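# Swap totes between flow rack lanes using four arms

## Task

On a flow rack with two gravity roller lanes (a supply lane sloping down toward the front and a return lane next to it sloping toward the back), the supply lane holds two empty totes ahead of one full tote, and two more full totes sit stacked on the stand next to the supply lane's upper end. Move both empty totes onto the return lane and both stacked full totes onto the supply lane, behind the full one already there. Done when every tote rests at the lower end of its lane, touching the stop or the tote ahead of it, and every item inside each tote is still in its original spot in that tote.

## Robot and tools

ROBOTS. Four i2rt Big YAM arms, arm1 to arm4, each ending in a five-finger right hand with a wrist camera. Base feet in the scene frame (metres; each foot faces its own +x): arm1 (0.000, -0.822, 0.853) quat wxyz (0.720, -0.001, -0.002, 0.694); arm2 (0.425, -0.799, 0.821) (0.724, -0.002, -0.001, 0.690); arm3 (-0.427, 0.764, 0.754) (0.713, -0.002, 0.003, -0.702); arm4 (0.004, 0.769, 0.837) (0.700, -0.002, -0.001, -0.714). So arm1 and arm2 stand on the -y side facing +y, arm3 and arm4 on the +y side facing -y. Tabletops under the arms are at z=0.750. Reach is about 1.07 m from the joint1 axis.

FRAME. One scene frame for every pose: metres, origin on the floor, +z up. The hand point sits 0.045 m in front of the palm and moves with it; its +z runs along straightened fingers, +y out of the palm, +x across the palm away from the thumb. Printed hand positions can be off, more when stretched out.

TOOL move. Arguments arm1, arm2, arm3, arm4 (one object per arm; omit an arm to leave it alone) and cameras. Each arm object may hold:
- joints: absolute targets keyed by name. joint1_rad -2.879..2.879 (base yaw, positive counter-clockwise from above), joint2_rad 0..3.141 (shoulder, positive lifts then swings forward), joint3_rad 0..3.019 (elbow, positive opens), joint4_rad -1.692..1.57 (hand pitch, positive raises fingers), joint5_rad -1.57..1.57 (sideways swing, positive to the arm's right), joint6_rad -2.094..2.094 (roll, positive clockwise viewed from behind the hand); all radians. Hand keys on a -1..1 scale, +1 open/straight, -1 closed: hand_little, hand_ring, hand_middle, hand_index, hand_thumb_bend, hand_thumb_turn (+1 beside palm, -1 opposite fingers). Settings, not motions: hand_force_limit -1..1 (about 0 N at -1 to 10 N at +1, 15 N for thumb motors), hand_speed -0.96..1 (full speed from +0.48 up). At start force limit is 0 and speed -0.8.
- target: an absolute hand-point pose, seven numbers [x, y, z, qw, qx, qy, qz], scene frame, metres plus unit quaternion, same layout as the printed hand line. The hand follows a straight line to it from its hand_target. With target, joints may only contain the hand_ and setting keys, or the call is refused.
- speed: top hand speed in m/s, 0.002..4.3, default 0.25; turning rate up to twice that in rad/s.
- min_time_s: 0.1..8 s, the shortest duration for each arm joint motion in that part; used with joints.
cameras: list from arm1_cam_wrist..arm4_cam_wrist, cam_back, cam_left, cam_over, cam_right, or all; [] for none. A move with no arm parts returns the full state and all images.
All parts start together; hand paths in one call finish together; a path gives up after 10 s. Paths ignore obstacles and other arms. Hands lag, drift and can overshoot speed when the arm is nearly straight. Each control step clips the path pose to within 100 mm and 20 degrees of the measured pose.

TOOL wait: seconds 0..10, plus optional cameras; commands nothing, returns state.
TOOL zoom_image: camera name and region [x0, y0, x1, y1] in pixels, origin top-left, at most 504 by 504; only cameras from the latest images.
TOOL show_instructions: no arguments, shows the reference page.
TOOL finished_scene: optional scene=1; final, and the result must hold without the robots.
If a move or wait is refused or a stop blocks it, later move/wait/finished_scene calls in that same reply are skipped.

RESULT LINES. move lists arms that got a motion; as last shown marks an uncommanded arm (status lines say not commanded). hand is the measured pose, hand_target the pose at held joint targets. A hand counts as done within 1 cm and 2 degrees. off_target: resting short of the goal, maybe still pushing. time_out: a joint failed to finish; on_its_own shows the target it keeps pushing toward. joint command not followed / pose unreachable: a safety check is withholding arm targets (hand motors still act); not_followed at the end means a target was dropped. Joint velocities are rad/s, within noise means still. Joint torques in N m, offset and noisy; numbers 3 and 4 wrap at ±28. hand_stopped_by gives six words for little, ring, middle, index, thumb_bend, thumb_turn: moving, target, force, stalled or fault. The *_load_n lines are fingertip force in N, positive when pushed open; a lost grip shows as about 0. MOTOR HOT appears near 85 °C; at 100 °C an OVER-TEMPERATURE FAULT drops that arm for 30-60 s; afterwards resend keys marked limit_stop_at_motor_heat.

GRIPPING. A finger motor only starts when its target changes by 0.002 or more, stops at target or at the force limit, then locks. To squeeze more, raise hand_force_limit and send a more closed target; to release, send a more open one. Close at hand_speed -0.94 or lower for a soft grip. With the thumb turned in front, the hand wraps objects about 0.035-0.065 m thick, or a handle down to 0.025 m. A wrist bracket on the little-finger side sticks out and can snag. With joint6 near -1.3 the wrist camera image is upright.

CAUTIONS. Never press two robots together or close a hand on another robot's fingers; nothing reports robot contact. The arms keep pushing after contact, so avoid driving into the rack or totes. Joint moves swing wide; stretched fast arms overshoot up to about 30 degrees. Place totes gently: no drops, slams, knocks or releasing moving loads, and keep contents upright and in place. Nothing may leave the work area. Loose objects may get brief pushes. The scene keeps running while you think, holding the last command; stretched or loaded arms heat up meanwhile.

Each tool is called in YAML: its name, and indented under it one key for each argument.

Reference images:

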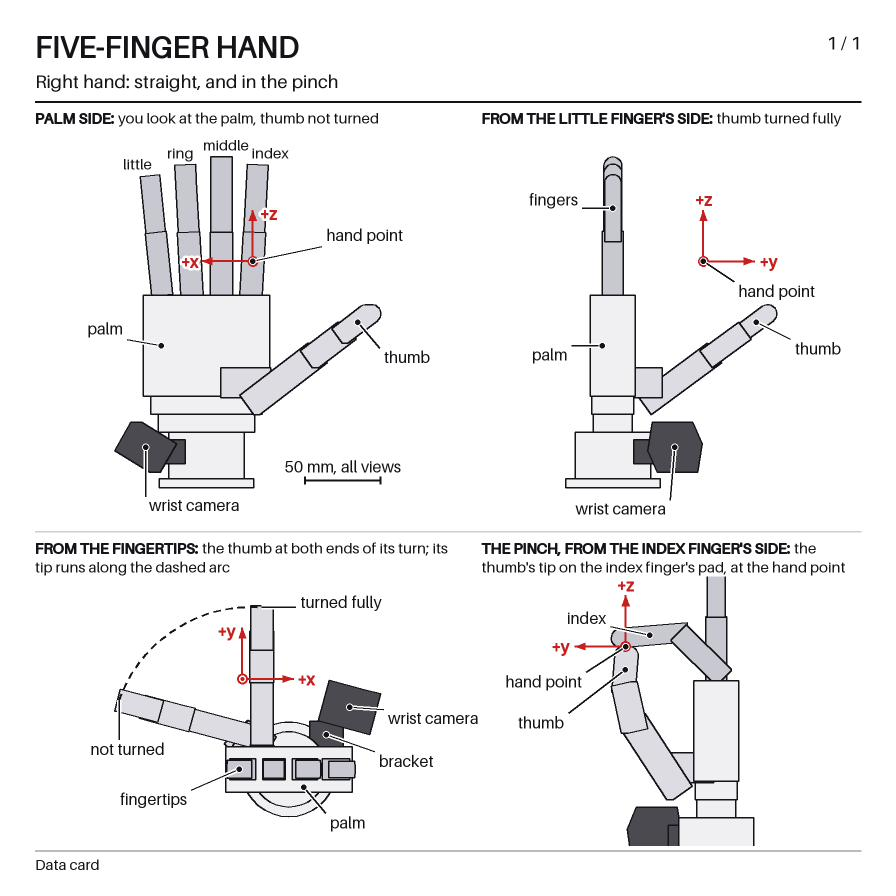

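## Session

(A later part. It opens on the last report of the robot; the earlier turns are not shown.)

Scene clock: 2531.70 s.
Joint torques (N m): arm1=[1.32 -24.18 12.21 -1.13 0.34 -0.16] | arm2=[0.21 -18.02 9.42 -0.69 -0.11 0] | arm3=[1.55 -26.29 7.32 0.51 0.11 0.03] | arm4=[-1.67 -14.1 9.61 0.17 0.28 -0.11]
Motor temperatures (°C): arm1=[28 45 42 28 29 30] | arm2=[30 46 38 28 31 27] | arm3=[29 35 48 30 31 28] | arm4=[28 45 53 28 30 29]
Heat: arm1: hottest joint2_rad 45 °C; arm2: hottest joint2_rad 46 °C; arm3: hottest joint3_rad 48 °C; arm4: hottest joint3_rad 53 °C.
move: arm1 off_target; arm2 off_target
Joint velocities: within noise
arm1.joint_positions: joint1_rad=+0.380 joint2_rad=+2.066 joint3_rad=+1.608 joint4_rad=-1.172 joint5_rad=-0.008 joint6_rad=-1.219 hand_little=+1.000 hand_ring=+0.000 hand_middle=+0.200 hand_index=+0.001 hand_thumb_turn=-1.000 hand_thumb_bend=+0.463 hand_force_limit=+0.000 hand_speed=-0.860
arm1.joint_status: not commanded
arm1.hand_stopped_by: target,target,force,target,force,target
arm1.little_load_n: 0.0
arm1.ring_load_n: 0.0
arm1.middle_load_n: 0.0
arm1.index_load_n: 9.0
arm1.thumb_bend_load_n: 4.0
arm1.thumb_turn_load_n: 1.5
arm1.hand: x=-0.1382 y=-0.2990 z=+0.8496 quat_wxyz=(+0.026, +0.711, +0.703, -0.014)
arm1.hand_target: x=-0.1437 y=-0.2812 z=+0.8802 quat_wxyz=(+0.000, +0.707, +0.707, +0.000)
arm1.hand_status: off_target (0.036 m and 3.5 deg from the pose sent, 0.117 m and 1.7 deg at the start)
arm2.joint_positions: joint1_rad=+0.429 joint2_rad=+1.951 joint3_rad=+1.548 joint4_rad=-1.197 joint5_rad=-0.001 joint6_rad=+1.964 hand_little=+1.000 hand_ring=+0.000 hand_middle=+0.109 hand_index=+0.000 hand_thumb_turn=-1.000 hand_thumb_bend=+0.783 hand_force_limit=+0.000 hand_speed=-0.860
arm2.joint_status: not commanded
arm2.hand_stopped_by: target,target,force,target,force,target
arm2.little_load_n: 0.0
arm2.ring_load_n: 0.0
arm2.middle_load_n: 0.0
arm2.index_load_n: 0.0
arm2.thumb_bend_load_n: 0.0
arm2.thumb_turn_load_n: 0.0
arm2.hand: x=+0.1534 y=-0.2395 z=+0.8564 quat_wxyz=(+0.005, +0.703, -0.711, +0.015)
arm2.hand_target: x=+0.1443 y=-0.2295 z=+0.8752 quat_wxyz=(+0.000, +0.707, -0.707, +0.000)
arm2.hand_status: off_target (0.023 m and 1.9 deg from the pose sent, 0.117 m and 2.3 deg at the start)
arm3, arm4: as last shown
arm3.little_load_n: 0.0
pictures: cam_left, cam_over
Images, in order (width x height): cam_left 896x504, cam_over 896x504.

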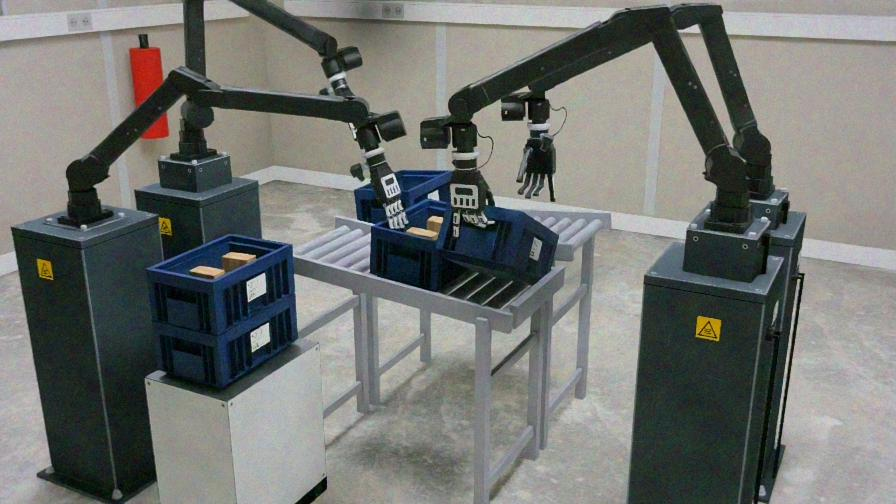

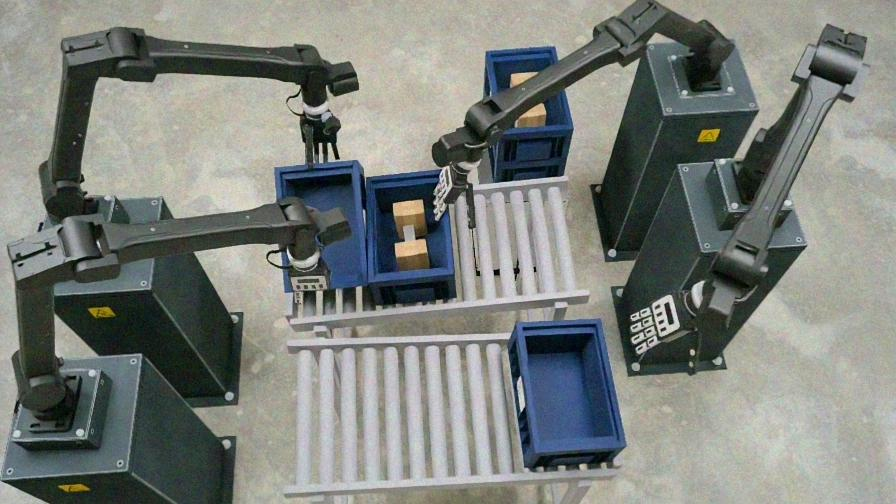

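move:
  arm1: {"target":[-0.146,-0.280,0.760,0,0.7071,0.7071,0],"speed":0.08}
  arm2: {"target":[0.142,-0.228,0.755,0,0.7071,-0.7071,0],"speed":0.08}
  cameras: []

move:
  arm1: {"target":[-0.146,-0.280,0.727,0,0.7071,0.7071,0],"speed":0.03}
  arm2: {"target":[0.142,-0.228,0.722,0,0.7071,-0.7071,0],"speed":0.03}
  cameras: ["cam_over","cam_left","cam_right"]

zoom_image:
  camera: "cam_left"
  region: [340, 160, 600, 340]

zoom_image:
  camera: "cam_over"
  region: [250, 140, 490, 330]

Scene clock: 2595.70 s.
Joint torques (N m): arm1=[0.62 -21.95 7.92 -0.2 0.6 -0.12] | arm2=[0.21 -16.67 5.89 0.54 -0.11 0.03] | arm3=[0.32 -24.23 8.06 0.5 0.18 0.03] | arm4=[-1.38 -13.8 9.68 0.14 0.28 -0.11]
Motor temperatures (°C): arm1=[28 45 45 28 29 30] | arm2=[30 46 42 28 31 27] | arm3=[29 36 47 30 31 28] | arm4=[28 45 54 28 30 29]
Heat: arm1: hottest joint2_rad 45 °C; arm2: hottest joint2_rad 46 °C; arm3: hottest joint3_rad 47 °C; arm4: hottest joint3_rad 54 °C.
move: arm1 done; arm2 off_target
Joint velocities: within noise
arm1.joint_positions: joint1_rad=+0.392 joint2_rad=+2.191 joint3_rad=+1.567 joint4_rad=-0.954 joint5_rad=-0.015 joint6_rad=-1.218 hand_little=+1.000 hand_ring=+0.000 hand_middle=+0.200 hand_index=+0.000 hand_thumb_turn=-1.000 hand_thumb_bend=+0.461 hand_force_limit=+0.000 hand_speed=-0.860
arm1.joint_status: not commanded
arm1.hand_stopped_by: target,target,force,target,force,target
arm1.little_load_n: 0.0
arm1.ring_load_n: 0.0
arm1.middle_load_n: 0.0
arm1.index_load_n: 3.0
arm1.thumb_bend_load_n: 0.0
arm1.thumb_turn_load_n: 0.0
arm1.hand: x=-0.1515 y=-0.2853 z=+0.7598 quat_wxyz=(+0.001, +0.706, +0.708, -0.006)
arm1.hand_target: x=-0.1460 y=-0.2801 z=+0.7600 quat_wxyz=(+0.000, +0.707, +0.707, +0.000)
arm1.hand_status: done (0.008 m and 0.7 deg from the pose sent, 0.092 m and 3.5 deg at the start)
arm2.joint_positions: joint1_rad=+0.429 joint2_rad=+2.081 joint3_rad=+1.491 joint4_rad=-0.970 joint5_rad=-0.001 joint6_rad=+1.964 hand_little=+1.000 hand_ring=+0.000 hand_middle=+0.109 hand_index=+0.000 hand_thumb_turn=-1.000 hand_thumb_bend=+0.783 hand_force_limit=+0.000 hand_speed=-0.860
arm2.joint_status: not commanded
arm2.hand_stopped_by: target,target,force,target,force,target
arm2.little_load_n: 0.0
arm2.ring_load_n: 0.0
arm2.middle_load_n: 0.0
arm2.index_load_n: 0.0
arm2.thumb_bend_load_n: 0.0
arm2.thumb_turn_load_n: 0.0
arm2.hand: x=+0.1475 y=-0.2238 z=+0.7662 quat_wxyz=(-0.003, +0.703, -0.711, -0.003)
arm2.hand_target: x=+0.1422 y=-0.2281 z=+0.7552 quat_wxyz=(+0.000, +0.707, -0.707, +0.000)
arm2.hand_status: off_target (0.013 m and 0.8 deg from the pose sent, 0.103 m and 2.0 deg at the start)
arm3.joint_positions: joint1_rad=+0.473 joint2_rad=+2.397 joint3_rad=+2.320 joint4_rad=-1.135 joint5_rad=+0.160 joint6_rad=+0.472 hand_little=+1.000 hand_ring=+1.000 hand_middle=+1.000 hand_index=+1.000 hand_thumb_turn=+1.000 hand_thumb_bend=+1.000 hand_force_limit=+0.000 hand_speed=-0.800
arm3.joint_status: not commanded
arm3.hand_stopped_by: target,target,target,target,target,target
arm3.little_load_n: 0.0
arm3.ring_load_n: 0.0
arm3.middle_load_n: 0.0
arm3.index_load_n: 0.0
arm3.thumb_bend_load_n: 0.0
arm3.thumb_turn_load_n: 0.0
arm3.hand: x=-0.0376 y=+0.0806 z=+0.7868 quat_wxyz=(-0.009, -0.006, -0.981, +0.193)
arm3.hand_target: x=-0.0355 y=+0.0921 z=+0.7629 quat_wxyz=(+0.000, +0.000, -0.985, +0.174)
arm3.hand_status: not commanded
arm4: as last shown

Scene clock: 2597.33 s.
Joint torques (N m): arm1=[0.67 -20.01 7.28 0.27 0.42 -0.12] | arm2=[0.09 -16.85 5.45 0.57 -0.12 0.02] | arm3=[0.85 -25.76 8.21 0.65 0.18 0.04] | arm4=[-1.79 -13.92 9.66 0.12 0.26 -0.13]
Motor temperatures (°C): arm1=[28 45 44 28 29 30] | arm2=[30 46 41 28 31 27] | arm3=[29 36 47 30 31 28] | arm4=[28 45 54 28 30 29]
Heat: arm1: hottest joint2_rad 45 °C; arm2: hottest joint2_rad 46 °C; arm3: hottest joint3_rad 47 °C; arm4: hottest joint3_rad 54 °C.
move: arm1 off_target; arm2 off_target
Joint velocities: within noise
arm1.joint_positions: joint1_rad=+0.392 joint2_rad=+2.216 joint3_rad=+1.566 joint4_rad=-0.905 joint5_rad=-0.010 joint6_rad=-1.218 hand_little=+1.000 hand_ring=+0.000 hand_middle=+0.200 hand_index=+0.000 hand_thumb_turn=-1.000 hand_thumb_bend=+0.461 hand_force_limit=+0.000 hand_speed=-0.860
arm1.joint_status: not commanded
arm1.hand_stopped_by: target,target,force,target,force,target
arm1.little_load_n: -0.5
arm1.ring_load_n: 0.0
arm1.middle_load_n: -2.0
arm1.index_load_n: 0.0
arm1.thumb_bend_load_n: 0.0
arm1.thumb_turn_load_n: 0.0
arm1.hand: x=-0.1529 y=-0.2787 z=+0.7440 quat_wxyz=(-0.008, +0.706, +0.708, +0.001)
arm1.hand_target: x=-0.1460 y=-0.2806 z=+0.7273 quat_wxyz=(+0.000, +0.707, +0.707, +0.000)
arm1.hand_status: off_target (0.018 m and 0.9 deg from the pose sent, 0.034 m and 0.7 deg at the start)
arm2.joint_positions: joint1_rad=+0.429 joint2_rad=+2.128 joint3_rad=+1.480 joint4_rad=-0.906 joint5_rad=-0.001 joint6_rad=+1.964 hand_little=+1.000 hand_ring=+0.000 hand_middle=+0.109 hand_index=+0.000 hand_thumb_turn=-1.000 hand_thumb_bend=+0.783 hand_force_limit=+0.000 hand_speed=-0.860
arm2.joint_status: not commanded
arm2.hand_stopped_by: target,target,force,target,force,target
arm2.little_load_n: 0.0
arm2.ring_load_n: 0.0
arm2.middle_load_n: 0.0
arm2.index_load_n: 0.0
arm2.thumb_bend_load_n: 0.0
arm2.thumb_turn_load_n: 0.0
arm2.hand: x=+0.1466 y=-0.2214 z=+0.7368 quat_wxyz=(-0.004, +0.703, -0.711, -0.006)
arm2.hand_target: x=+0.1423 y=-0.2282 z=+0.7224 quat_wxyz=(+0.000, +0.707, -0.707, +0.000)
arm2.hand_status: off_target (0.017 m and 1.0 deg from the pose sent, 0.045 m and 0.8 deg at the start)
arm3, arm4: as last shown
arm4.thumb_bend_load_n: -0.5
pictures: cam_left, cam_over, cam_right
Images, in order (width x height): cam_left 896x504, cam_over 896x504, cam_right 896x504.

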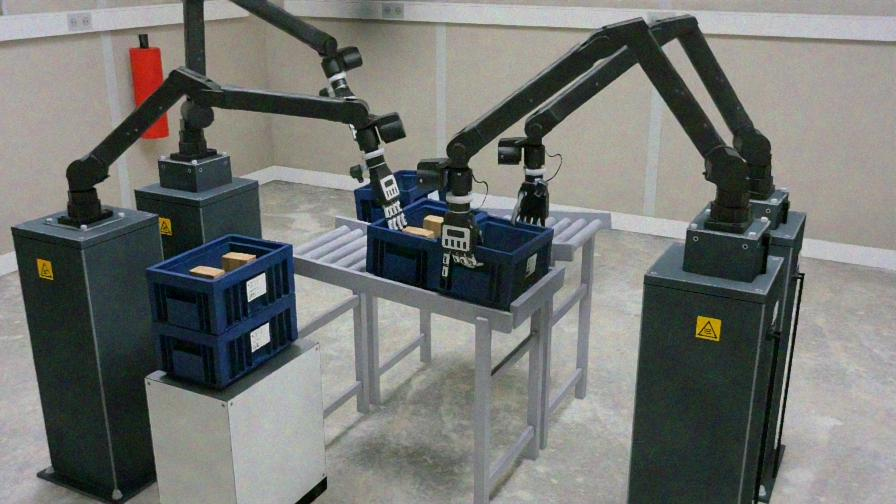

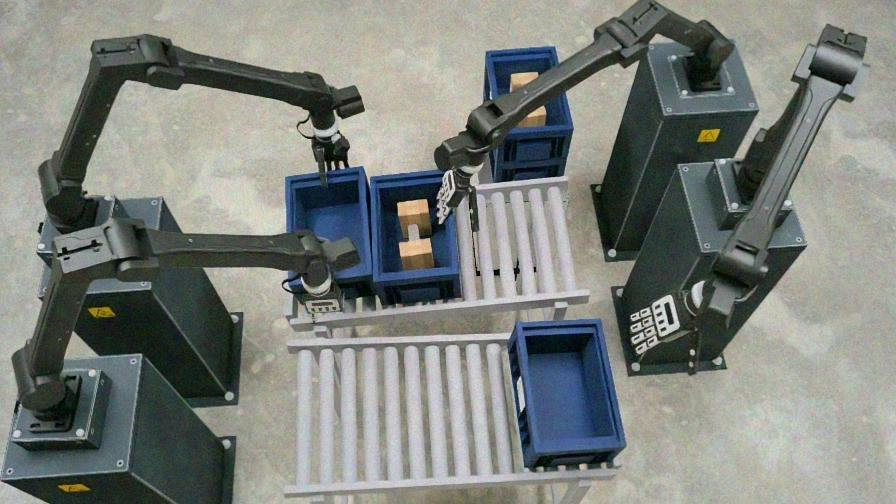

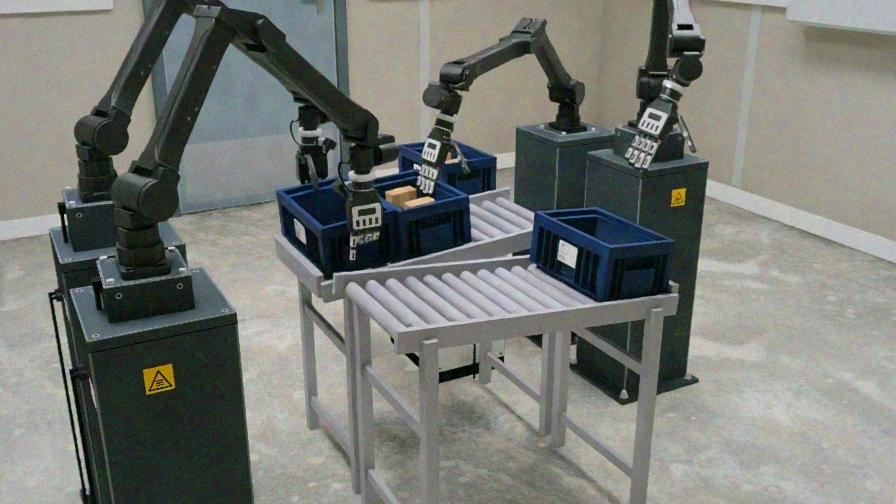

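Scaled by 1.938.

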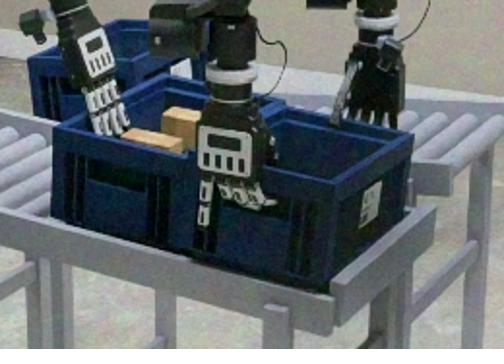

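Scaled by 2.100.

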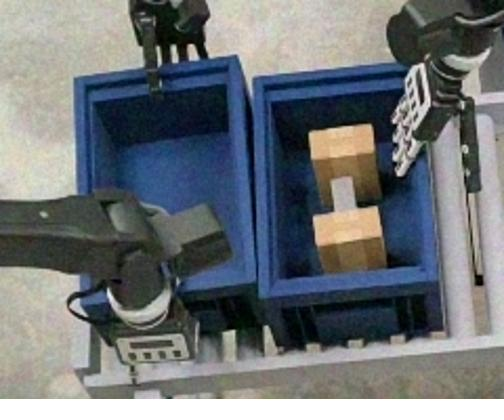

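zoom_image:
  camera: "cam_right"
  region: [260, 140, 500, 310]

zoom_image:
  camera: "cam_left"
  region: [400, 190, 560, 320]

Scaled by 2.100.

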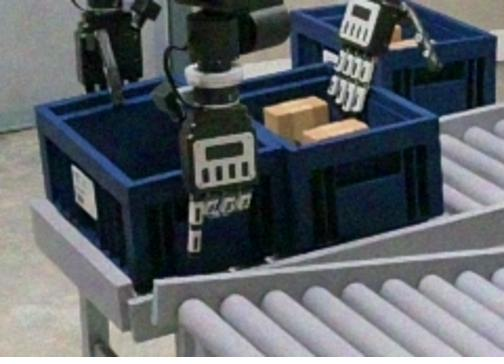

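Scaled by 3.150.

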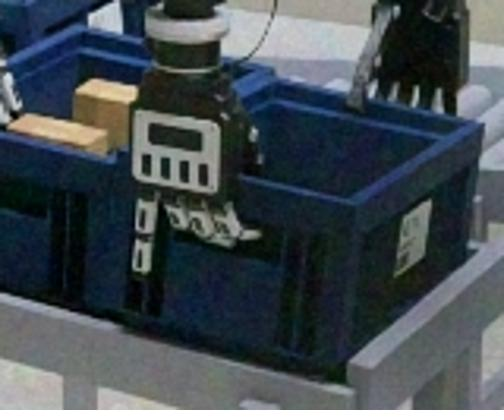

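move:
  arm1: {"joints":{"hand_speed":-0.4,"hand_thumb_bend":1}}
  arm2: {"joints":{"hand_speed":-0.4,"hand_thumb_bend":1}}
  cameras: []

move:
  arm1: {"joints":{"hand_index":0.25,"hand_middle":0.25,"hand_ring":0.25},"target":[-0.18,-0.283,0.727,0,0.7071,0.7071,0],"speed":0.1}
  arm2: {"joints":{"hand_index":0.25,"hand_middle":0.25,"hand_ring":0.25},"target":[0.18,-0.230,0.722,0,0.7071,-0.7071,0],"speed":0.1}
  cameras: []

move:
  arm1: {"target":[-0.18,-0.306,0.727,0,0.7071,0.7071,0],"speed":0.1}
  arm2: {"target":[0.18,-0.255,0.722,0,0.7071,-0.7071,0],"speed":0.1}
  cameras: ["cam_over","cam_left","cam_right"]

zoom_image:
  camera: "cam_right"
  region: [260, 140, 500, 310]

zoom_image:
  camera: "cam_left"
  region: [400, 190, 560, 320]

Scene clock: 2624.43 s.
Joint torques (N m): arm1=[0.62 -19.84 7.28 0.27 0.42 -0.12] | arm2=[0.26 -16.85 5.44 0.57 -0.11 0.03] | arm3=[1.49 -25.76 8.29 0.73 0.18 0.09] | arm4=[-1.79 -14.27 9.76 0.24 0.27 -0.14]
Motor temperatures (°C): arm1=[28 45 42 28 29 30] | arm2=[30 47 38 28 31 27] | arm3=[29 36 47 30 30 28] | arm4=[28 45 54 28 30 29]
Heat: arm1: hottest joint2_rad 45 °C; arm2: hottest joint2_rad 47 °C; arm3: hottest joint3_rad 47 °C; arm4: hottest joint3_rad 54 °C.
move: arm1 done; arm2 done
Joint velocities: within noise
arm1.joint_positions: joint1_rad=+0.392 joint2_rad=+2.216 joint3_rad=+1.566 joint4_rad=-0.905 joint5_rad=-0.010 joint6_rad=-1.218 hand_little=+1.000 hand_ring=+0.000 hand_middle=+0.200 hand_index=+0.000 hand_thumb_turn=-1.000 hand_thumb_bend=+1.000 hand_force_limit=+0.000 hand_speed=-0.400
arm1.joint_status: all done
arm1.hand_stopped_by: target,target,force,target,target,target
arm1.little_load_n: 0.0
arm1.ring_load_n: 0.0
arm1.middle_load_n: -2.0
arm1.index_load_n: 0.0
arm1.thumb_bend_load_n: -0.5
arm1.thumb_turn_load_n: 0.0
arm1.hand: x=-0.1529 y=-0.2787 z=+0.7440 quat_wxyz=(-0.008, +0.706, +0.708, +0.001)
arm1.hand_target: x=-0.1460 y=-0.2806 z=+0.7273 quat_wxyz=(+0.000, +0.707, +0.707, +0.000)
arm1.hand_status: not commanded
arm2.joint_positions: joint1_rad=+0.429 joint2_rad=+2.128 joint3_rad=+1.480 joint4_rad=-0.906 joint5_rad=-0.001 joint6_rad=+1.964 hand_little=+1.000 hand_ring=+0.000 hand_middle=+0.109 hand_index=+0.000 hand_thumb_turn=-1.000 hand_thumb_bend=+1.000 hand_force_limit=+0.000 hand_speed=-0.400
arm2.joint_status: all done
arm2.hand_stopped_by: target,target,force,target,target,target
arm2.little_load_n: 0.0
arm2.ring_load_n: 0.0
arm2.middle_load_n: 0.0
arm2.index_load_n: 0.0
arm2.thumb_bend_load_n: 0.0
arm2.thumb_turn_load_n: 0.0
arm2.hand: x=+0.1466 y=-0.2214 z=+0.7368 quat_wxyz=(-0.004, +0.703, -0.711, -0.006)
arm2.hand_target: x=+0.1423 y=-0.2282 z=+0.7224 quat_wxyz=(+0.000, +0.707, -0.707, +0.000)
arm2.hand_status: not commanded
arm3, arm4: as last shown
arm4.thumb_bend_load_n: 0.0

Scene clock: 2625.57 s.
Joint torques (N m): arm1=[1.32 -20.84 10.11 -0.72 0.18 0.05] | arm2=[-2.37 -17.96 4.6 0.2 0.42 0.02] | arm3=[1.2 -24.12 8.12 0.73 0.2 0.07] | arm4=[-1.85 -13.86 9.66 0.1 0.29 -0.16]
Motor temperatures (°C): arm1=[28 45 42 28 29 30] | arm2=[30 47 38 28 31 27] | arm3=[29 36 47 30 30 28] | arm4=[28 45 54 28 30 29]
Heat: arm1: hottest joint2_rad 45 °C; arm2: hottest joint2_rad 47 °C; arm3: hottest joint3_rad 47 °C; arm4: hottest joint3_rad 54 °C.
move: arm1 done; arm2 off_target
Joint velocities: within noise
arm1.joint_positions: joint1_rad=+0.436 joint2_rad=+2.244 joint3_rad=+1.572 joint4_rad=-0.900 joint5_rad=-0.004 joint6_rad=-1.183 hand_little=+1.000 hand_ring=+0.250 hand_middle=+0.250 hand_index=+0.250 hand_thumb_turn=-1.000 hand_thumb_bend=+1.000 hand_force_limit=+0.000 hand_speed=-0.400
arm1.joint_status: all done
arm1.hand_stopped_by: target,target,target,target,target,target
arm1.little_load_n: 0.0
arm1.ring_load_n: 0.0
arm1.middle_load_n: 0.0
arm1.index_load_n: 0.0
arm1.thumb_bend_load_n: 0.0
arm1.thumb_turn_load_n: 0.0
arm1.hand: x=-0.1757 y=-0.2897 z=+0.7302 quat_wxyz=(+0.001, +0.703, +0.711, +0.000)
arm1.hand_target: x=-0.1798 y=-0.2832 z=+0.7270 quat_wxyz=(+0.000, +0.707, +0.707, +0.000)
arm1.hand_status: done (0.009 m and 0.6 deg from the pose sent, 0.032 m and 0.9 deg at the start)
arm2.joint_positions: joint1_rad=+0.410 joint2_rad=+2.117 joint3_rad=+1.433 joint4_rad=-0.870 joint5_rad=-0.014 joint6_rad=+1.905 hand_little=+1.000 hand_ring=+0.250 hand_middle=+0.250 hand_index=+0.250 hand_thumb_turn=-1.000 hand_thumb_bend=+1.000 hand_force_limit=+0.000 hand_speed=-0.400
arm2.joint_status: all done
arm2.hand_stopped_by: target,target,target,target,target,target
arm2.little_load_n: 0.0
arm2.ring_load_n: 0.5
arm2.middle_load_n: 0.0
arm2.index_load_n: 0.0
arm2.thumb_bend_load_n: 0.0
arm2.thumb_turn_load_n: 0.0
arm2.hand: x=+0.1578 y=-0.2318 z=+0.7289 quat_wxyz=(+0.001, +0.717, -0.697, -0.008)
arm2.hand_target: x=+0.1795 y=-0.2306 z=+0.7220 quat_wxyz=(+0.000, +0.707, -0.707, +0.000)
arm2.hand_status: off_target (0.023 m and 1.9 deg from the pose sent, 0.038 m and 1.0 deg at the start)
arm3, arm4: as last shown
arm3.ring_load_n: -0.5
arm4.thumb_turn_load_n: -0.5

Scene clock: 2626.57 s.
Joint torques (N m): arm1=[1.85 -23.71 6.95 -0.06 0.22 0.03] | arm2=[-1.55 -17.26 4.29 0.2 0.41 0.09] | arm3=[0.91 -24.7 8.21 0.88 0.19 0.05] | arm4=[-2.08 -14.1 9.65 0.17 0.26 -0.13]
Motor temperatures (°C): arm1=[28 45 42 28 29 30] | arm2=[30 47 38 28 31 27] | arm3=[29 36 47 30 30 28] | arm4=[28 45 54 28 30 29]
Heat: arm1: hottest joint2_rad 45 °C; arm2: hottest joint2_rad 47 °C; arm3: hottest joint3_rad 47 °C; arm4: hottest joint3_rad 54 °C.
move: arm1 off_target; arm2 off_target
Joint velocities: within noise
arm1.joint_positions: joint1_rad=+0.446 joint2_rad=+2.239 joint3_rad=+1.519 joint4_rad=-0.876 joint5_rad=-0.005 joint6_rad=-1.168 hand_little=+1.000 hand_ring=+0.250 hand_middle=+0.250 hand_index=+0.250 hand_thumb_turn=-1.000 hand_thumb_bend=+1.000 hand_force_limit=+0.000 hand_speed=-0.400
arm1.joint_status: not commanded
arm1.hand_stopped_by: target,target,target,target,target,target
arm1.little_load_n: 0.0
arm1.ring_load_n: 0.0
arm1.middle_load_n: 0.0
arm1.index_load_n: 0.0
arm1.thumb_bend_load_n: 0.0
arm1.thumb_turn_load_n: 0.0
arm1.hand: x=-0.1735 y=-0.3102 z=+0.7193 quat_wxyz=(+0.012, +0.705, +0.709, -0.005)
arm1.hand_target: x=-0.1800 y=-0.3061 z=+0.7270 quat_wxyz=(+0.000, +0.707, +0.707, +0.000)
arm1.hand_status: off_target (0.011 m and 1.5 deg from the pose sent, 0.017 m and 0.6 deg at the start)
arm2.joint_positions: joint1_rad=+0.410 joint2_rad=+2.071 joint3_rad=+1.349 joint4_rad=-0.829 joint5_rad=-0.013 joint6_rad=+1.913 hand_little=+1.000 hand_ring=+0.250 hand_middle=+0.250 hand_index=+0.250 hand_thumb_turn=-1.000 hand_thumb_bend=+1.000 hand_force_limit=+0.000 hand_speed=-0.400
arm2.joint_status: not commanded
arm2.hand_stopped_by: target,target,target,target,target,target
arm2.little_load_n: 0.0
arm2.ring_load_n: 0.0
arm2.middle_load_n: 0.0
arm2.index_load_n: 0.0
arm2.thumb_bend_load_n: 0.5
arm2.thumb_turn_load_n: 1.5
arm2.hand: x=+0.1660 y=-0.2515 z=+0.7302 quat_wxyz=(+0.000, +0.714, -0.700, -0.010)
arm2.hand_target: x=+0.1799 y=-0.2552 z=+0.7221 quat_wxyz=(+0.000, +0.707, -0.707, +0.000)
arm2.hand_status: off_target (0.017 m and 1.6 deg from the pose sent, 0.033 m and 1.9 deg at the start)
arm3: as last shown
arm3.thumb_turn_load_n: -0.5
arm4.joint_positions: joint1_rad=+1.030 joint2_rad=+1.620 joint3_rad=+1.102 joint4_rad=-0.784 joint5_rad=+0.432 joint6_rad=+0.939 hand_little=+1.000 hand_ring=+1.000 hand_middle=+1.000 hand_index=+1.000 hand_thumb_turn=+1.000 hand_thumb_bend=+1.000 hand_force_limit=+0.000 hand_speed=-0.800
arm4.joint_status: not commanded
arm4.hand_stopped_by: target,target,target,target,target,target
arm4.little_load_n: 0.0
arm4.ring_load_n: 0.0
arm4.middle_load_n: 0.0
arm4.index_load_n: 0.0
arm4.thumb_bend_load_n: 0.0
arm4.thumb_turn_load_n: 0.0
arm4.hand: x=+0.4193 y=+0.4833 z=+0.8829 quat_wxyz=(+0.012, +0.005, -0.968, +0.252)
arm4.hand_target: x=+0.4294 y=+0.4704 z=+0.9001 quat_wxyz=(+0.000, +0.000, -0.966, +0.259)
arm4.hand_status: not commanded
pictures: cam_left, cam_over, cam_right
Images, in order (width x height): cam_left 896x504, cam_over 896x504, cam_right 896x504.

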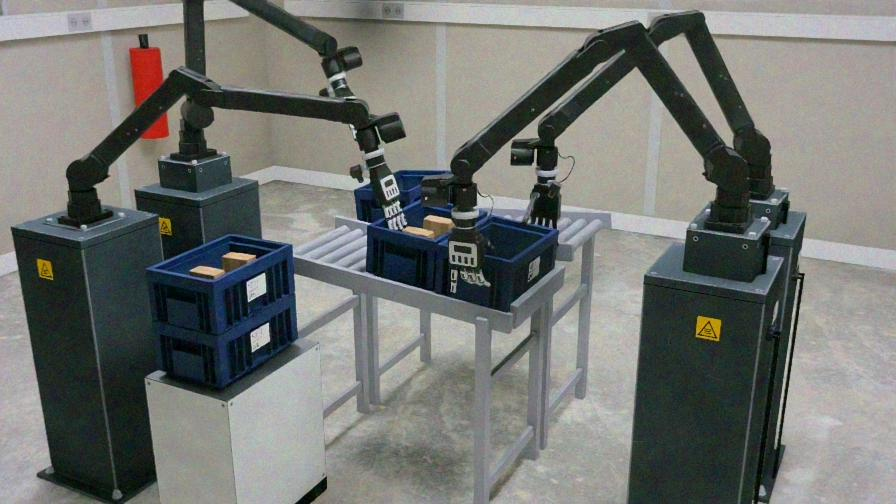

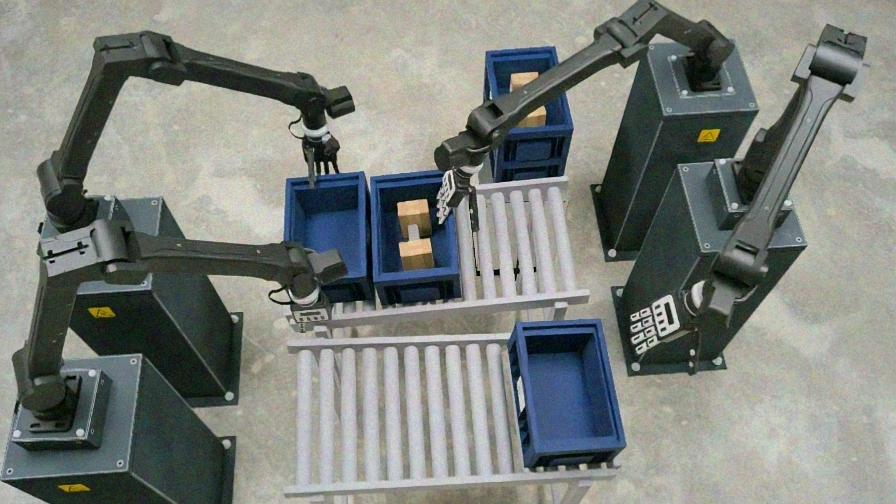

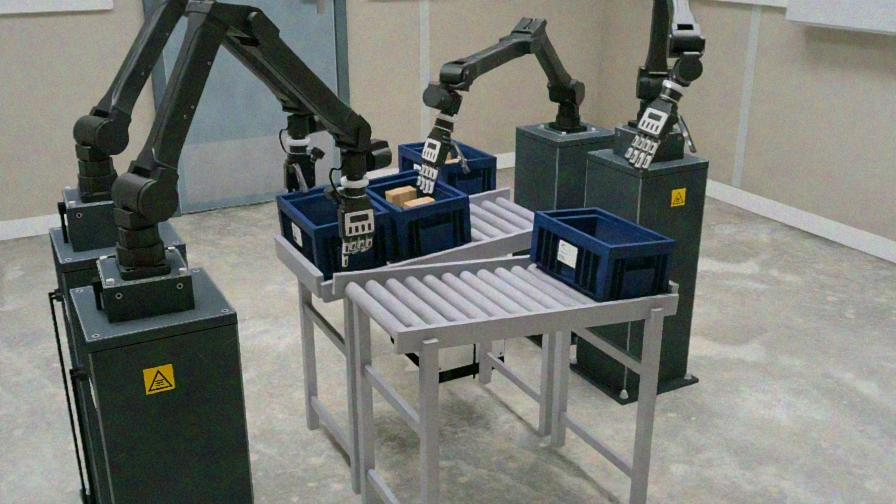

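Scaled by 2.100.

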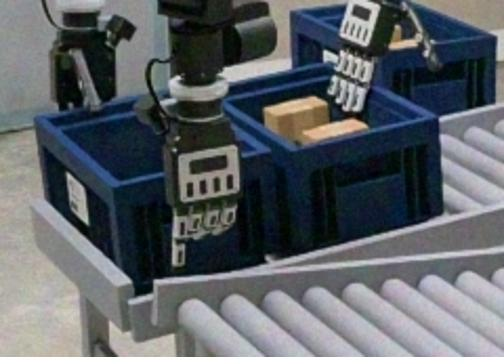

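Scaled by 3.150.

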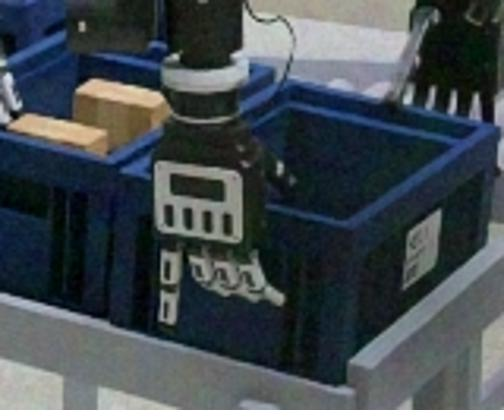

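move:
  arm1: {"target":[-0.145,-0.305,0.737,0,0.7071,0.7071,0],"speed":0.06}
  arm2: {"target":[0.142,-0.261,0.725,0,0.7071,-0.7071,0],"speed":0.06}
  cameras: ["cam_left","cam_right"]

zoom_image:
  camera: "cam_right"
  region: [260, 140, 500, 310]

zoom_image:
  camera: "cam_left"
  region: [400, 190, 560, 320]

Scene clock: 2643.17 s.
Joint torques (N m): arm1=[0.03 -22.59 6.83 -0.32 0.55 -0.22] | arm2=[-0.21 -16.26 6.46 -0.55 0.13 0.13] | arm3=[0.85 -25.35 8.21 0.69 0.13 -0.01] | arm4=[-1.44 -14.33 9.7 0.12 0.29 -0.14]
Motor temperatures (°C): arm1=[28 46 41 28 29 30] | arm2=[30 46 37 28 31 27] | arm3=[29 36 47 30 30 28] | arm4=[28 44 54 28 30 29]
Heat: arm1: hottest joint2_rad 46 °C; arm2: hottest joint2_rad 46 °C; arm3: hottest joint3_rad 47 °C; arm4: hottest joint3_rad 54 °C.
move: arm1 off_target; arm2 done
Joint velocities: within noise
arm1.joint_positions: joint1_rad=+0.413 joint2_rad=+2.195 joint3_rad=+1.474 joint4_rad=-0.864 joint5_rad=-0.013 joint6_rad=-1.194 hand_little=+1.000 hand_ring=+0.250 hand_middle=+0.250 hand_index=+0.250 hand_thumb_turn=-1.000 hand_thumb_bend=+1.000 hand_force_limit=+0.000 hand_speed=-0.400
arm1.joint_status: not commanded
arm1.hand_stopped_by: target,target,target,target,target,target
arm1.little_load_n: 0.0
arm1.ring_load_n: 0.0
arm1.middle_load_n: 0.0
arm1.index_load_n: 3.0
arm1.thumb_bend_load_n: 0.0
arm1.thumb_turn_load_n: 0.0
arm1.hand: x=-0.1543 y=-0.3119 z=+0.7304 quat_wxyz=(+0.005, +0.707, +0.707, -0.007)
arm1.hand_target: x=-0.1451 y=-0.3050 z=+0.7371 quat_wxyz=(+0.000, +0.707, +0.707, +0.000)
arm1.hand_status: off_target (0.013 m and 0.9 deg from the pose sent, 0.034 m and 1.5 deg at the start)
arm2.joint_positions: joint1_rad=+0.457 joint2_rad=+2.070 joint3_rad=+1.349 joint4_rad=-0.833 joint5_rad=-0.006 joint6_rad=+1.976 hand_little=+1.000 hand_ring=+0.250 hand_middle=+0.250 hand_index=+0.250 hand_thumb_turn=-1.000 hand_thumb_bend=+1.000 hand_force_limit=+0.000 hand_speed=-0.400
arm2.joint_status: not commanded
arm2.hand_stopped_by: target,target,target,target,target,target
arm2.little_load_n: 0.0
arm2.ring_load_n: 0.0
arm2.middle_load_n: 0.0
arm2.index_load_n: 0.0
arm2.thumb_bend_load_n: 0.0
arm2.thumb_turn_load_n: 0.0
arm2.hand: x=+0.1439 y=-0.2606 z=+0.7298 quat_wxyz=(-0.002, +0.709, -0.706, -0.007)
arm2.hand_target: x=+0.1420 y=-0.2611 z=+0.7251 quat_wxyz=(+0.000, +0.707, -0.707, +0.000)
arm2.hand_status: done (0.005 m and 0.9 deg from the pose sent, 0.026 m and 1.6 deg at the start)
arm3, arm4: as last shown
arm3.ring_load_n: 0.0
arm3.middle_load_n: 0.5
arm3.index_load_n: 0.5
Images, in order (width x height): cam_left 896x504, cam_right 896x504.

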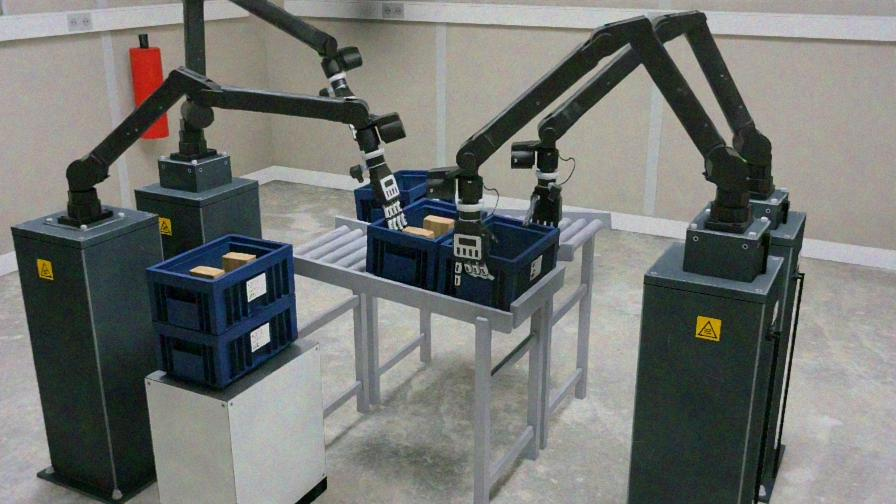

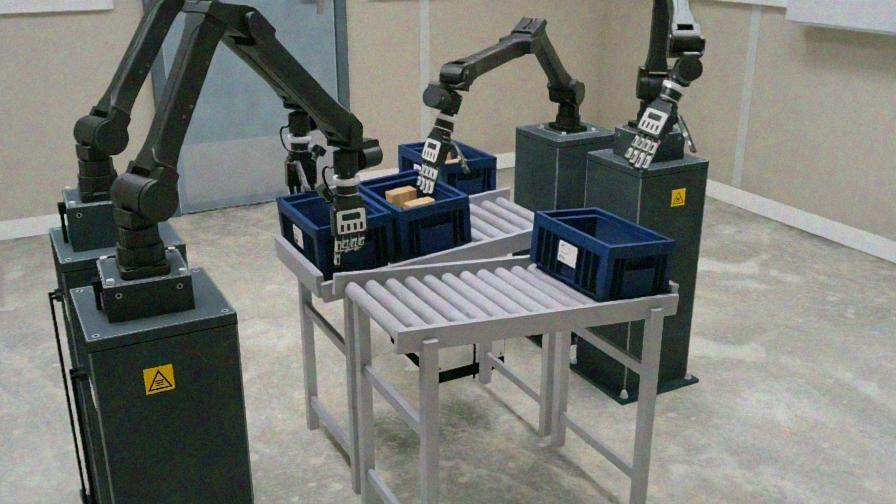

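Scaled by 2.100.

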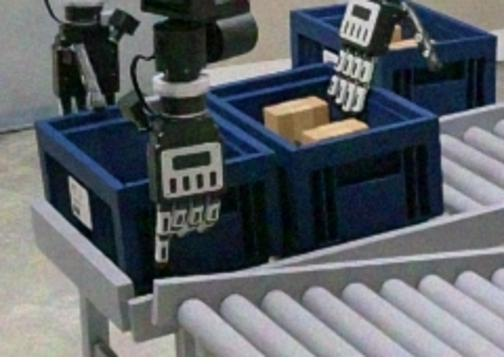

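Scaled by 3.150.

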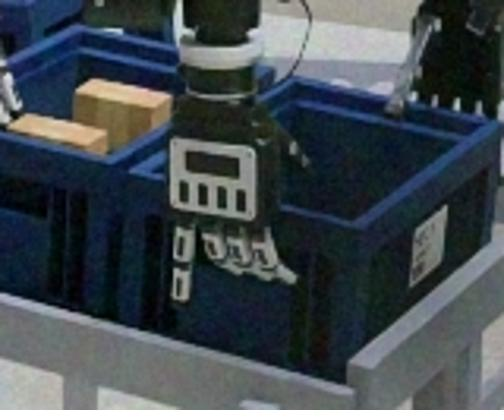

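move:
  arm1: {"joints":{"hand_speed":-0.86,"hand_force_limit":0,"hand_index":0,"hand_middle":0,"hand_ring":0,"hand_thumb_bend":0}}
  arm2: {"joints":{"hand_speed":-0.86,"hand_force_limit":0,"hand_index":0,"hand_middle":0,"hand_ring":0,"hand_thumb_bend":0}}
  cameras: ["arm1_cam_wrist","arm2_cam_wrist"]

Scene clock: 2653.17 s.
Joint torques (N m): arm1=[0.15 -22.77 6.84 -0.32 0.7 -0.22] | arm2=[-0.09 -16.38 6.35 -0.35 -0.25 0.12] | arm3=[1.2 -25.7 8.38 0.64 0.14 0.02] | arm4=[-1.73 -13.98 9.68 0.09 0.27 -0.14]
Motor temperatures (°C): arm1=[28 46 41 28 29 30] | arm2=[30 46 37 28 31 27] | arm3=[29 37 48 30 30 28] | arm4=[28 44 54 28 30 29]
Heat: arm1: hottest joint2_rad 46 °C; arm2: hottest joint2_rad 46 °C; arm3: hottest joint3_rad 48 °C; arm4: hottest joint3_rad 54 °C.
move: arm1 off_target; arm2 off_target
Joint velocities: within noise
arm1.joint_positions: joint1_rad=+0.412 joint2_rad=+2.195 joint3_rad=+1.474 joint4_rad=-0.864 joint5_rad=-0.017 joint6_rad=-1.195 hand_little=+1.000 hand_ring=+0.000 hand_middle=+0.000 hand_index=+0.201 hand_thumb_turn=-1.000 hand_thumb_bend=+0.302 hand_force_limit=+0.000 hand_speed=-0.860
arm1.joint_status: hand_index off_target (ended at +0.201, target +0.000); hand_thumb_bend off_target (ended at +0.302, target +0.000); the others done
arm1.hand_stopped_by: target,target,target,force,force,target
arm1.little_load_n: 0.0
arm1.ring_load_n: 0.0
arm1.middle_load_n: 2.0
arm1.index_load_n: 8.0
arm1.thumb_bend_load_n: 7.5
arm1.thumb_turn_load_n: 0.0
arm1.hand: x=-0.1544 y=-0.3120 z=+0.7302 quat_wxyz=(+0.004, +0.708, +0.706, -0.008)
arm1.hand_target: x=-0.1450 y=-0.3050 z=+0.7371 quat_wxyz=(+0.000, +0.707, +0.707, +0.000)
arm1.hand_status: not commanded
arm2.joint_positions: joint1_rad=+0.456 joint2_rad=+2.072 joint3_rad=+1.349 joint4_rad=-0.838 joint5_rad=+0.002 joint6_rad=+1.978 hand_little=+1.000 hand_ring=+0.001 hand_middle=+0.000 hand_index=+0.000 hand_thumb_turn=-1.000 hand_thumb_bend=+0.671 hand_force_limit=+0.000 hand_speed=-0.860
arm2.joint_status: hand_thumb_bend off_target (ended at +0.671, target +0.000); the others done
arm2.hand_stopped_by: target,target,target,target,force,target
arm2.little_load_n: 0.0
arm2.ring_load_n: 6.0
arm2.middle_load_n: 0.0
arm2.index_load_n: 0.0
arm2.thumb_bend_load_n: 7.5
arm2.thumb_turn_load_n: 0.0
arm2.hand: x=+0.1465 y=-0.2614 z=+0.7283 quat_wxyz=(-0.004, +0.708, -0.706, -0.002)
arm2.hand_target: x=+0.1420 y=-0.2610 z=+0.7251 quat_wxyz=(+0.000, +0.707, -0.707, +0.000)
arm2.hand_status: not commanded
arm3, arm4: as last shown
arm3.middle_load_n: 0.0
arm3.index_load_n: 0.0
arm3.thumb_turn_load_n: 0.0
Images, in order (width x height): arm1_cam_wrist 896x504, arm2_cam_wrist 896x504.

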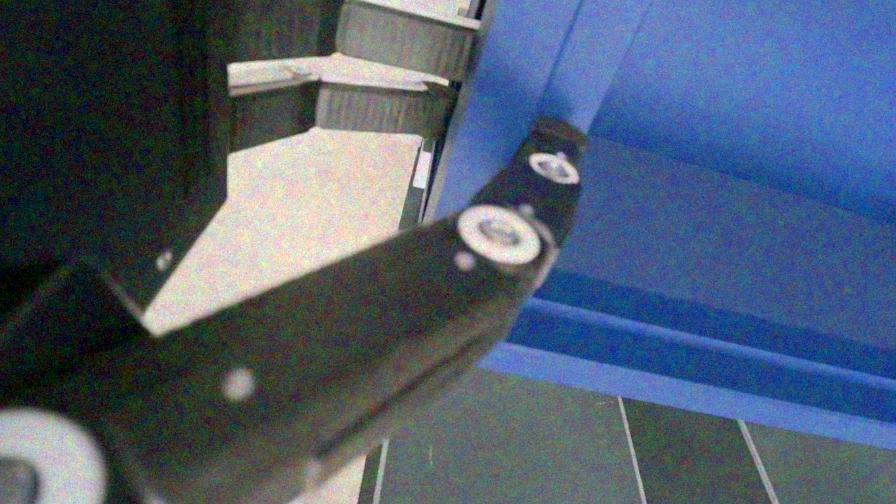

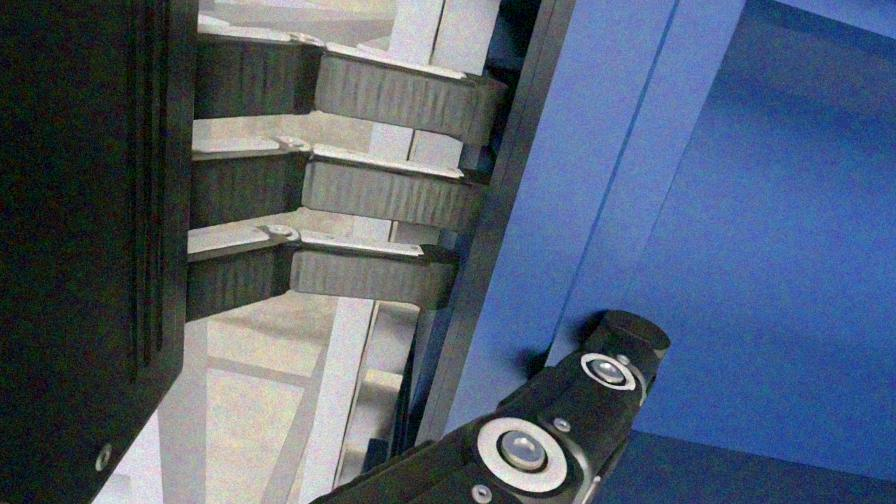

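move:
  arm1: {"target":[-0.145,-0.305,0.790,0,0.7071,0.7071,0],"speed":0.06}
  arm2: {"target":[0.142,-0.257,0.780,0,0.7071,-0.7071,0],"speed":0.06}
  cameras: ["cam_over","cam_left","cam_right"]

zoom_image:
  camera: "cam_left"
  region: [340, 160, 600, 340]

zoom_image:
  camera: "cam_right"
  region: [260, 140, 500, 310]

Scene clock: 2661.80 s.
Joint torques (N m): arm1=[0.67 -24.64 8.57 -1.22 1.14 -0.17] | arm2=[-0.26 -18.14 8.17 -0.77 -0.33 0.05] | arm3=[0.79 -25.23 8.06 0.91 0.17 0.06] | arm4=[-1.44 -14.21 9.62 0.09 0.27 -0.12]
Motor temperatures (°C): arm1=[28 46 41 28 29 30] | arm2=[30 46 37 28 31 27] | arm3=[29 37 48 30 30 28] | arm4=[28 44 54 28 30 29]
Heat: arm1: hottest joint2_rad 46 °C; arm2: hottest joint2_rad 46 °C; arm3: hottest joint3_rad 48 °C; arm4: hottest joint3_rad 54 °C.
move: arm1 off_target; arm2 off_target
Joint velocities: within noise
arm1.joint_positions: joint1_rad=+0.405 joint2_rad=+2.137 joint3_rad=+1.474 joint4_rad=-0.943 joint5_rad=-0.028 joint6_rad=-1.199 hand_little=+1.000 hand_ring=+0.000 hand_middle=+0.000 hand_index=+0.201 hand_thumb_turn=-1.000 hand_thumb_bend=+0.304 hand_force_limit=+0.000 hand_speed=-0.860
arm1.joint_status: not commanded
arm1.hand_stopped_by: target,target,target,force,force,target
arm1.little_load_n: 0.0
arm1.ring_load_n: 0.0
arm1.middle_load_n: 5.0
arm1.index_load_n: 10.0
arm1.thumb_bend_load_n: 11.0
arm1.thumb_turn_load_n: -4.0
arm1.hand: x=-0.1502 y=-0.3187 z=+0.7634 quat_wxyz=(+0.012, +0.709, +0.705, -0.018)
arm1.hand_target: x=-0.1449 y=-0.3054 z=+0.7896 quat_wxyz=(+0.000, +0.707, +0.707, +0.000)
arm1.hand_status: off_target (0.030 m and 2.5 deg from the pose sent, 0.061 m and 1.1 deg at the start)
arm2.joint_positions: joint1_rad=+0.455 joint2_rad=+2.014 joint3_rad=+1.365 joint4_rad=-0.950 joint5_rad=+0.004 joint6_rad=+1.980 hand_little=+1.000 hand_ring=+0.000 hand_middle=+0.000 hand_index=+0.000 hand_thumb_turn=-1.000 hand_thumb_bend=+0.669 hand_force_limit=+0.000 hand_speed=-0.860
arm2.joint_status: not commanded
arm2.hand_stopped_by: target,target,target,target,force,target
arm2.little_load_n: 0.0
arm2.ring_load_n: 0.5
arm2.middle_load_n: 1.5
arm2.index_load_n: 0.0
arm2.thumb_bend_load_n: 0.0
arm2.thumb_turn_load_n: 0.0
arm2.hand: x=+0.1510 y=-0.2702 z=+0.7613 quat_wxyz=(+0.002, +0.707, -0.707, +0.016)
arm2.hand_target: x=+0.1423 y=-0.2574 z=+0.7802 quat_wxyz=(+0.000, +0.707, -0.707, +0.000)
arm2.hand_status: off_target (0.025 m and 1.8 deg from the pose sent, 0.052 m and 0.5 deg at the start)
arm3, arm4: as last shown
arm4.index_load_n: -0.5
pictures: cam_left, cam_over, cam_right
Images, in order (width x height): cam_left 896x504, cam_over 896x504, cam_right 896x504.

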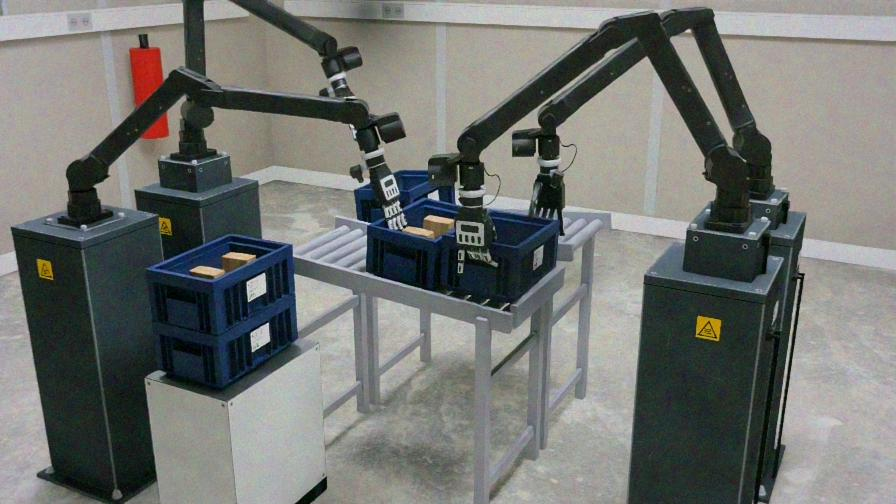

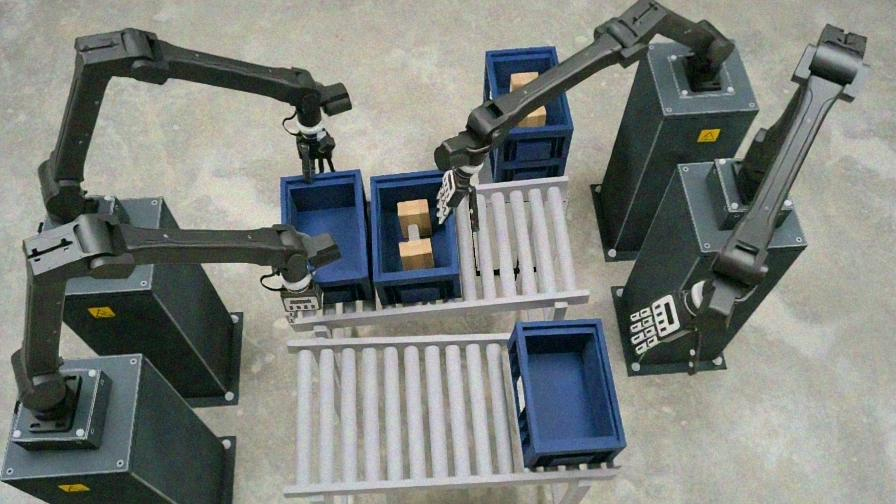

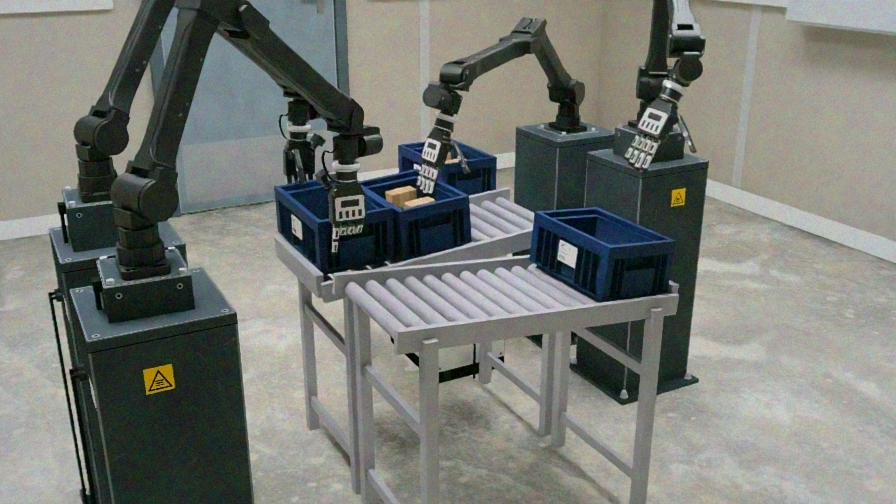

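Scaled by 1.938.

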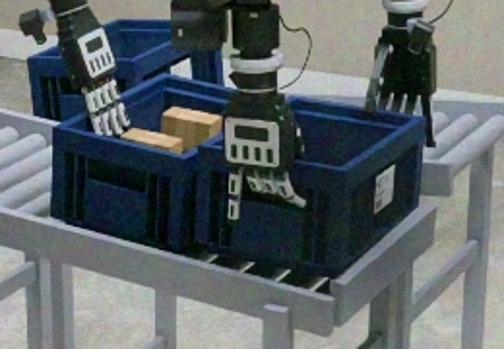

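Scaled by 2.100.

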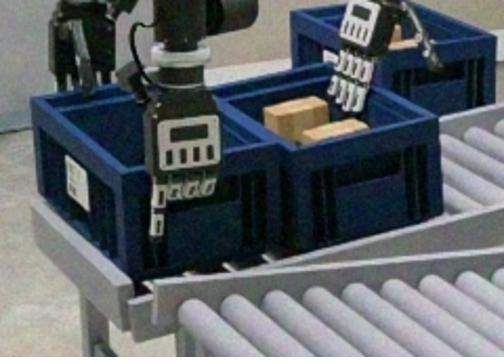

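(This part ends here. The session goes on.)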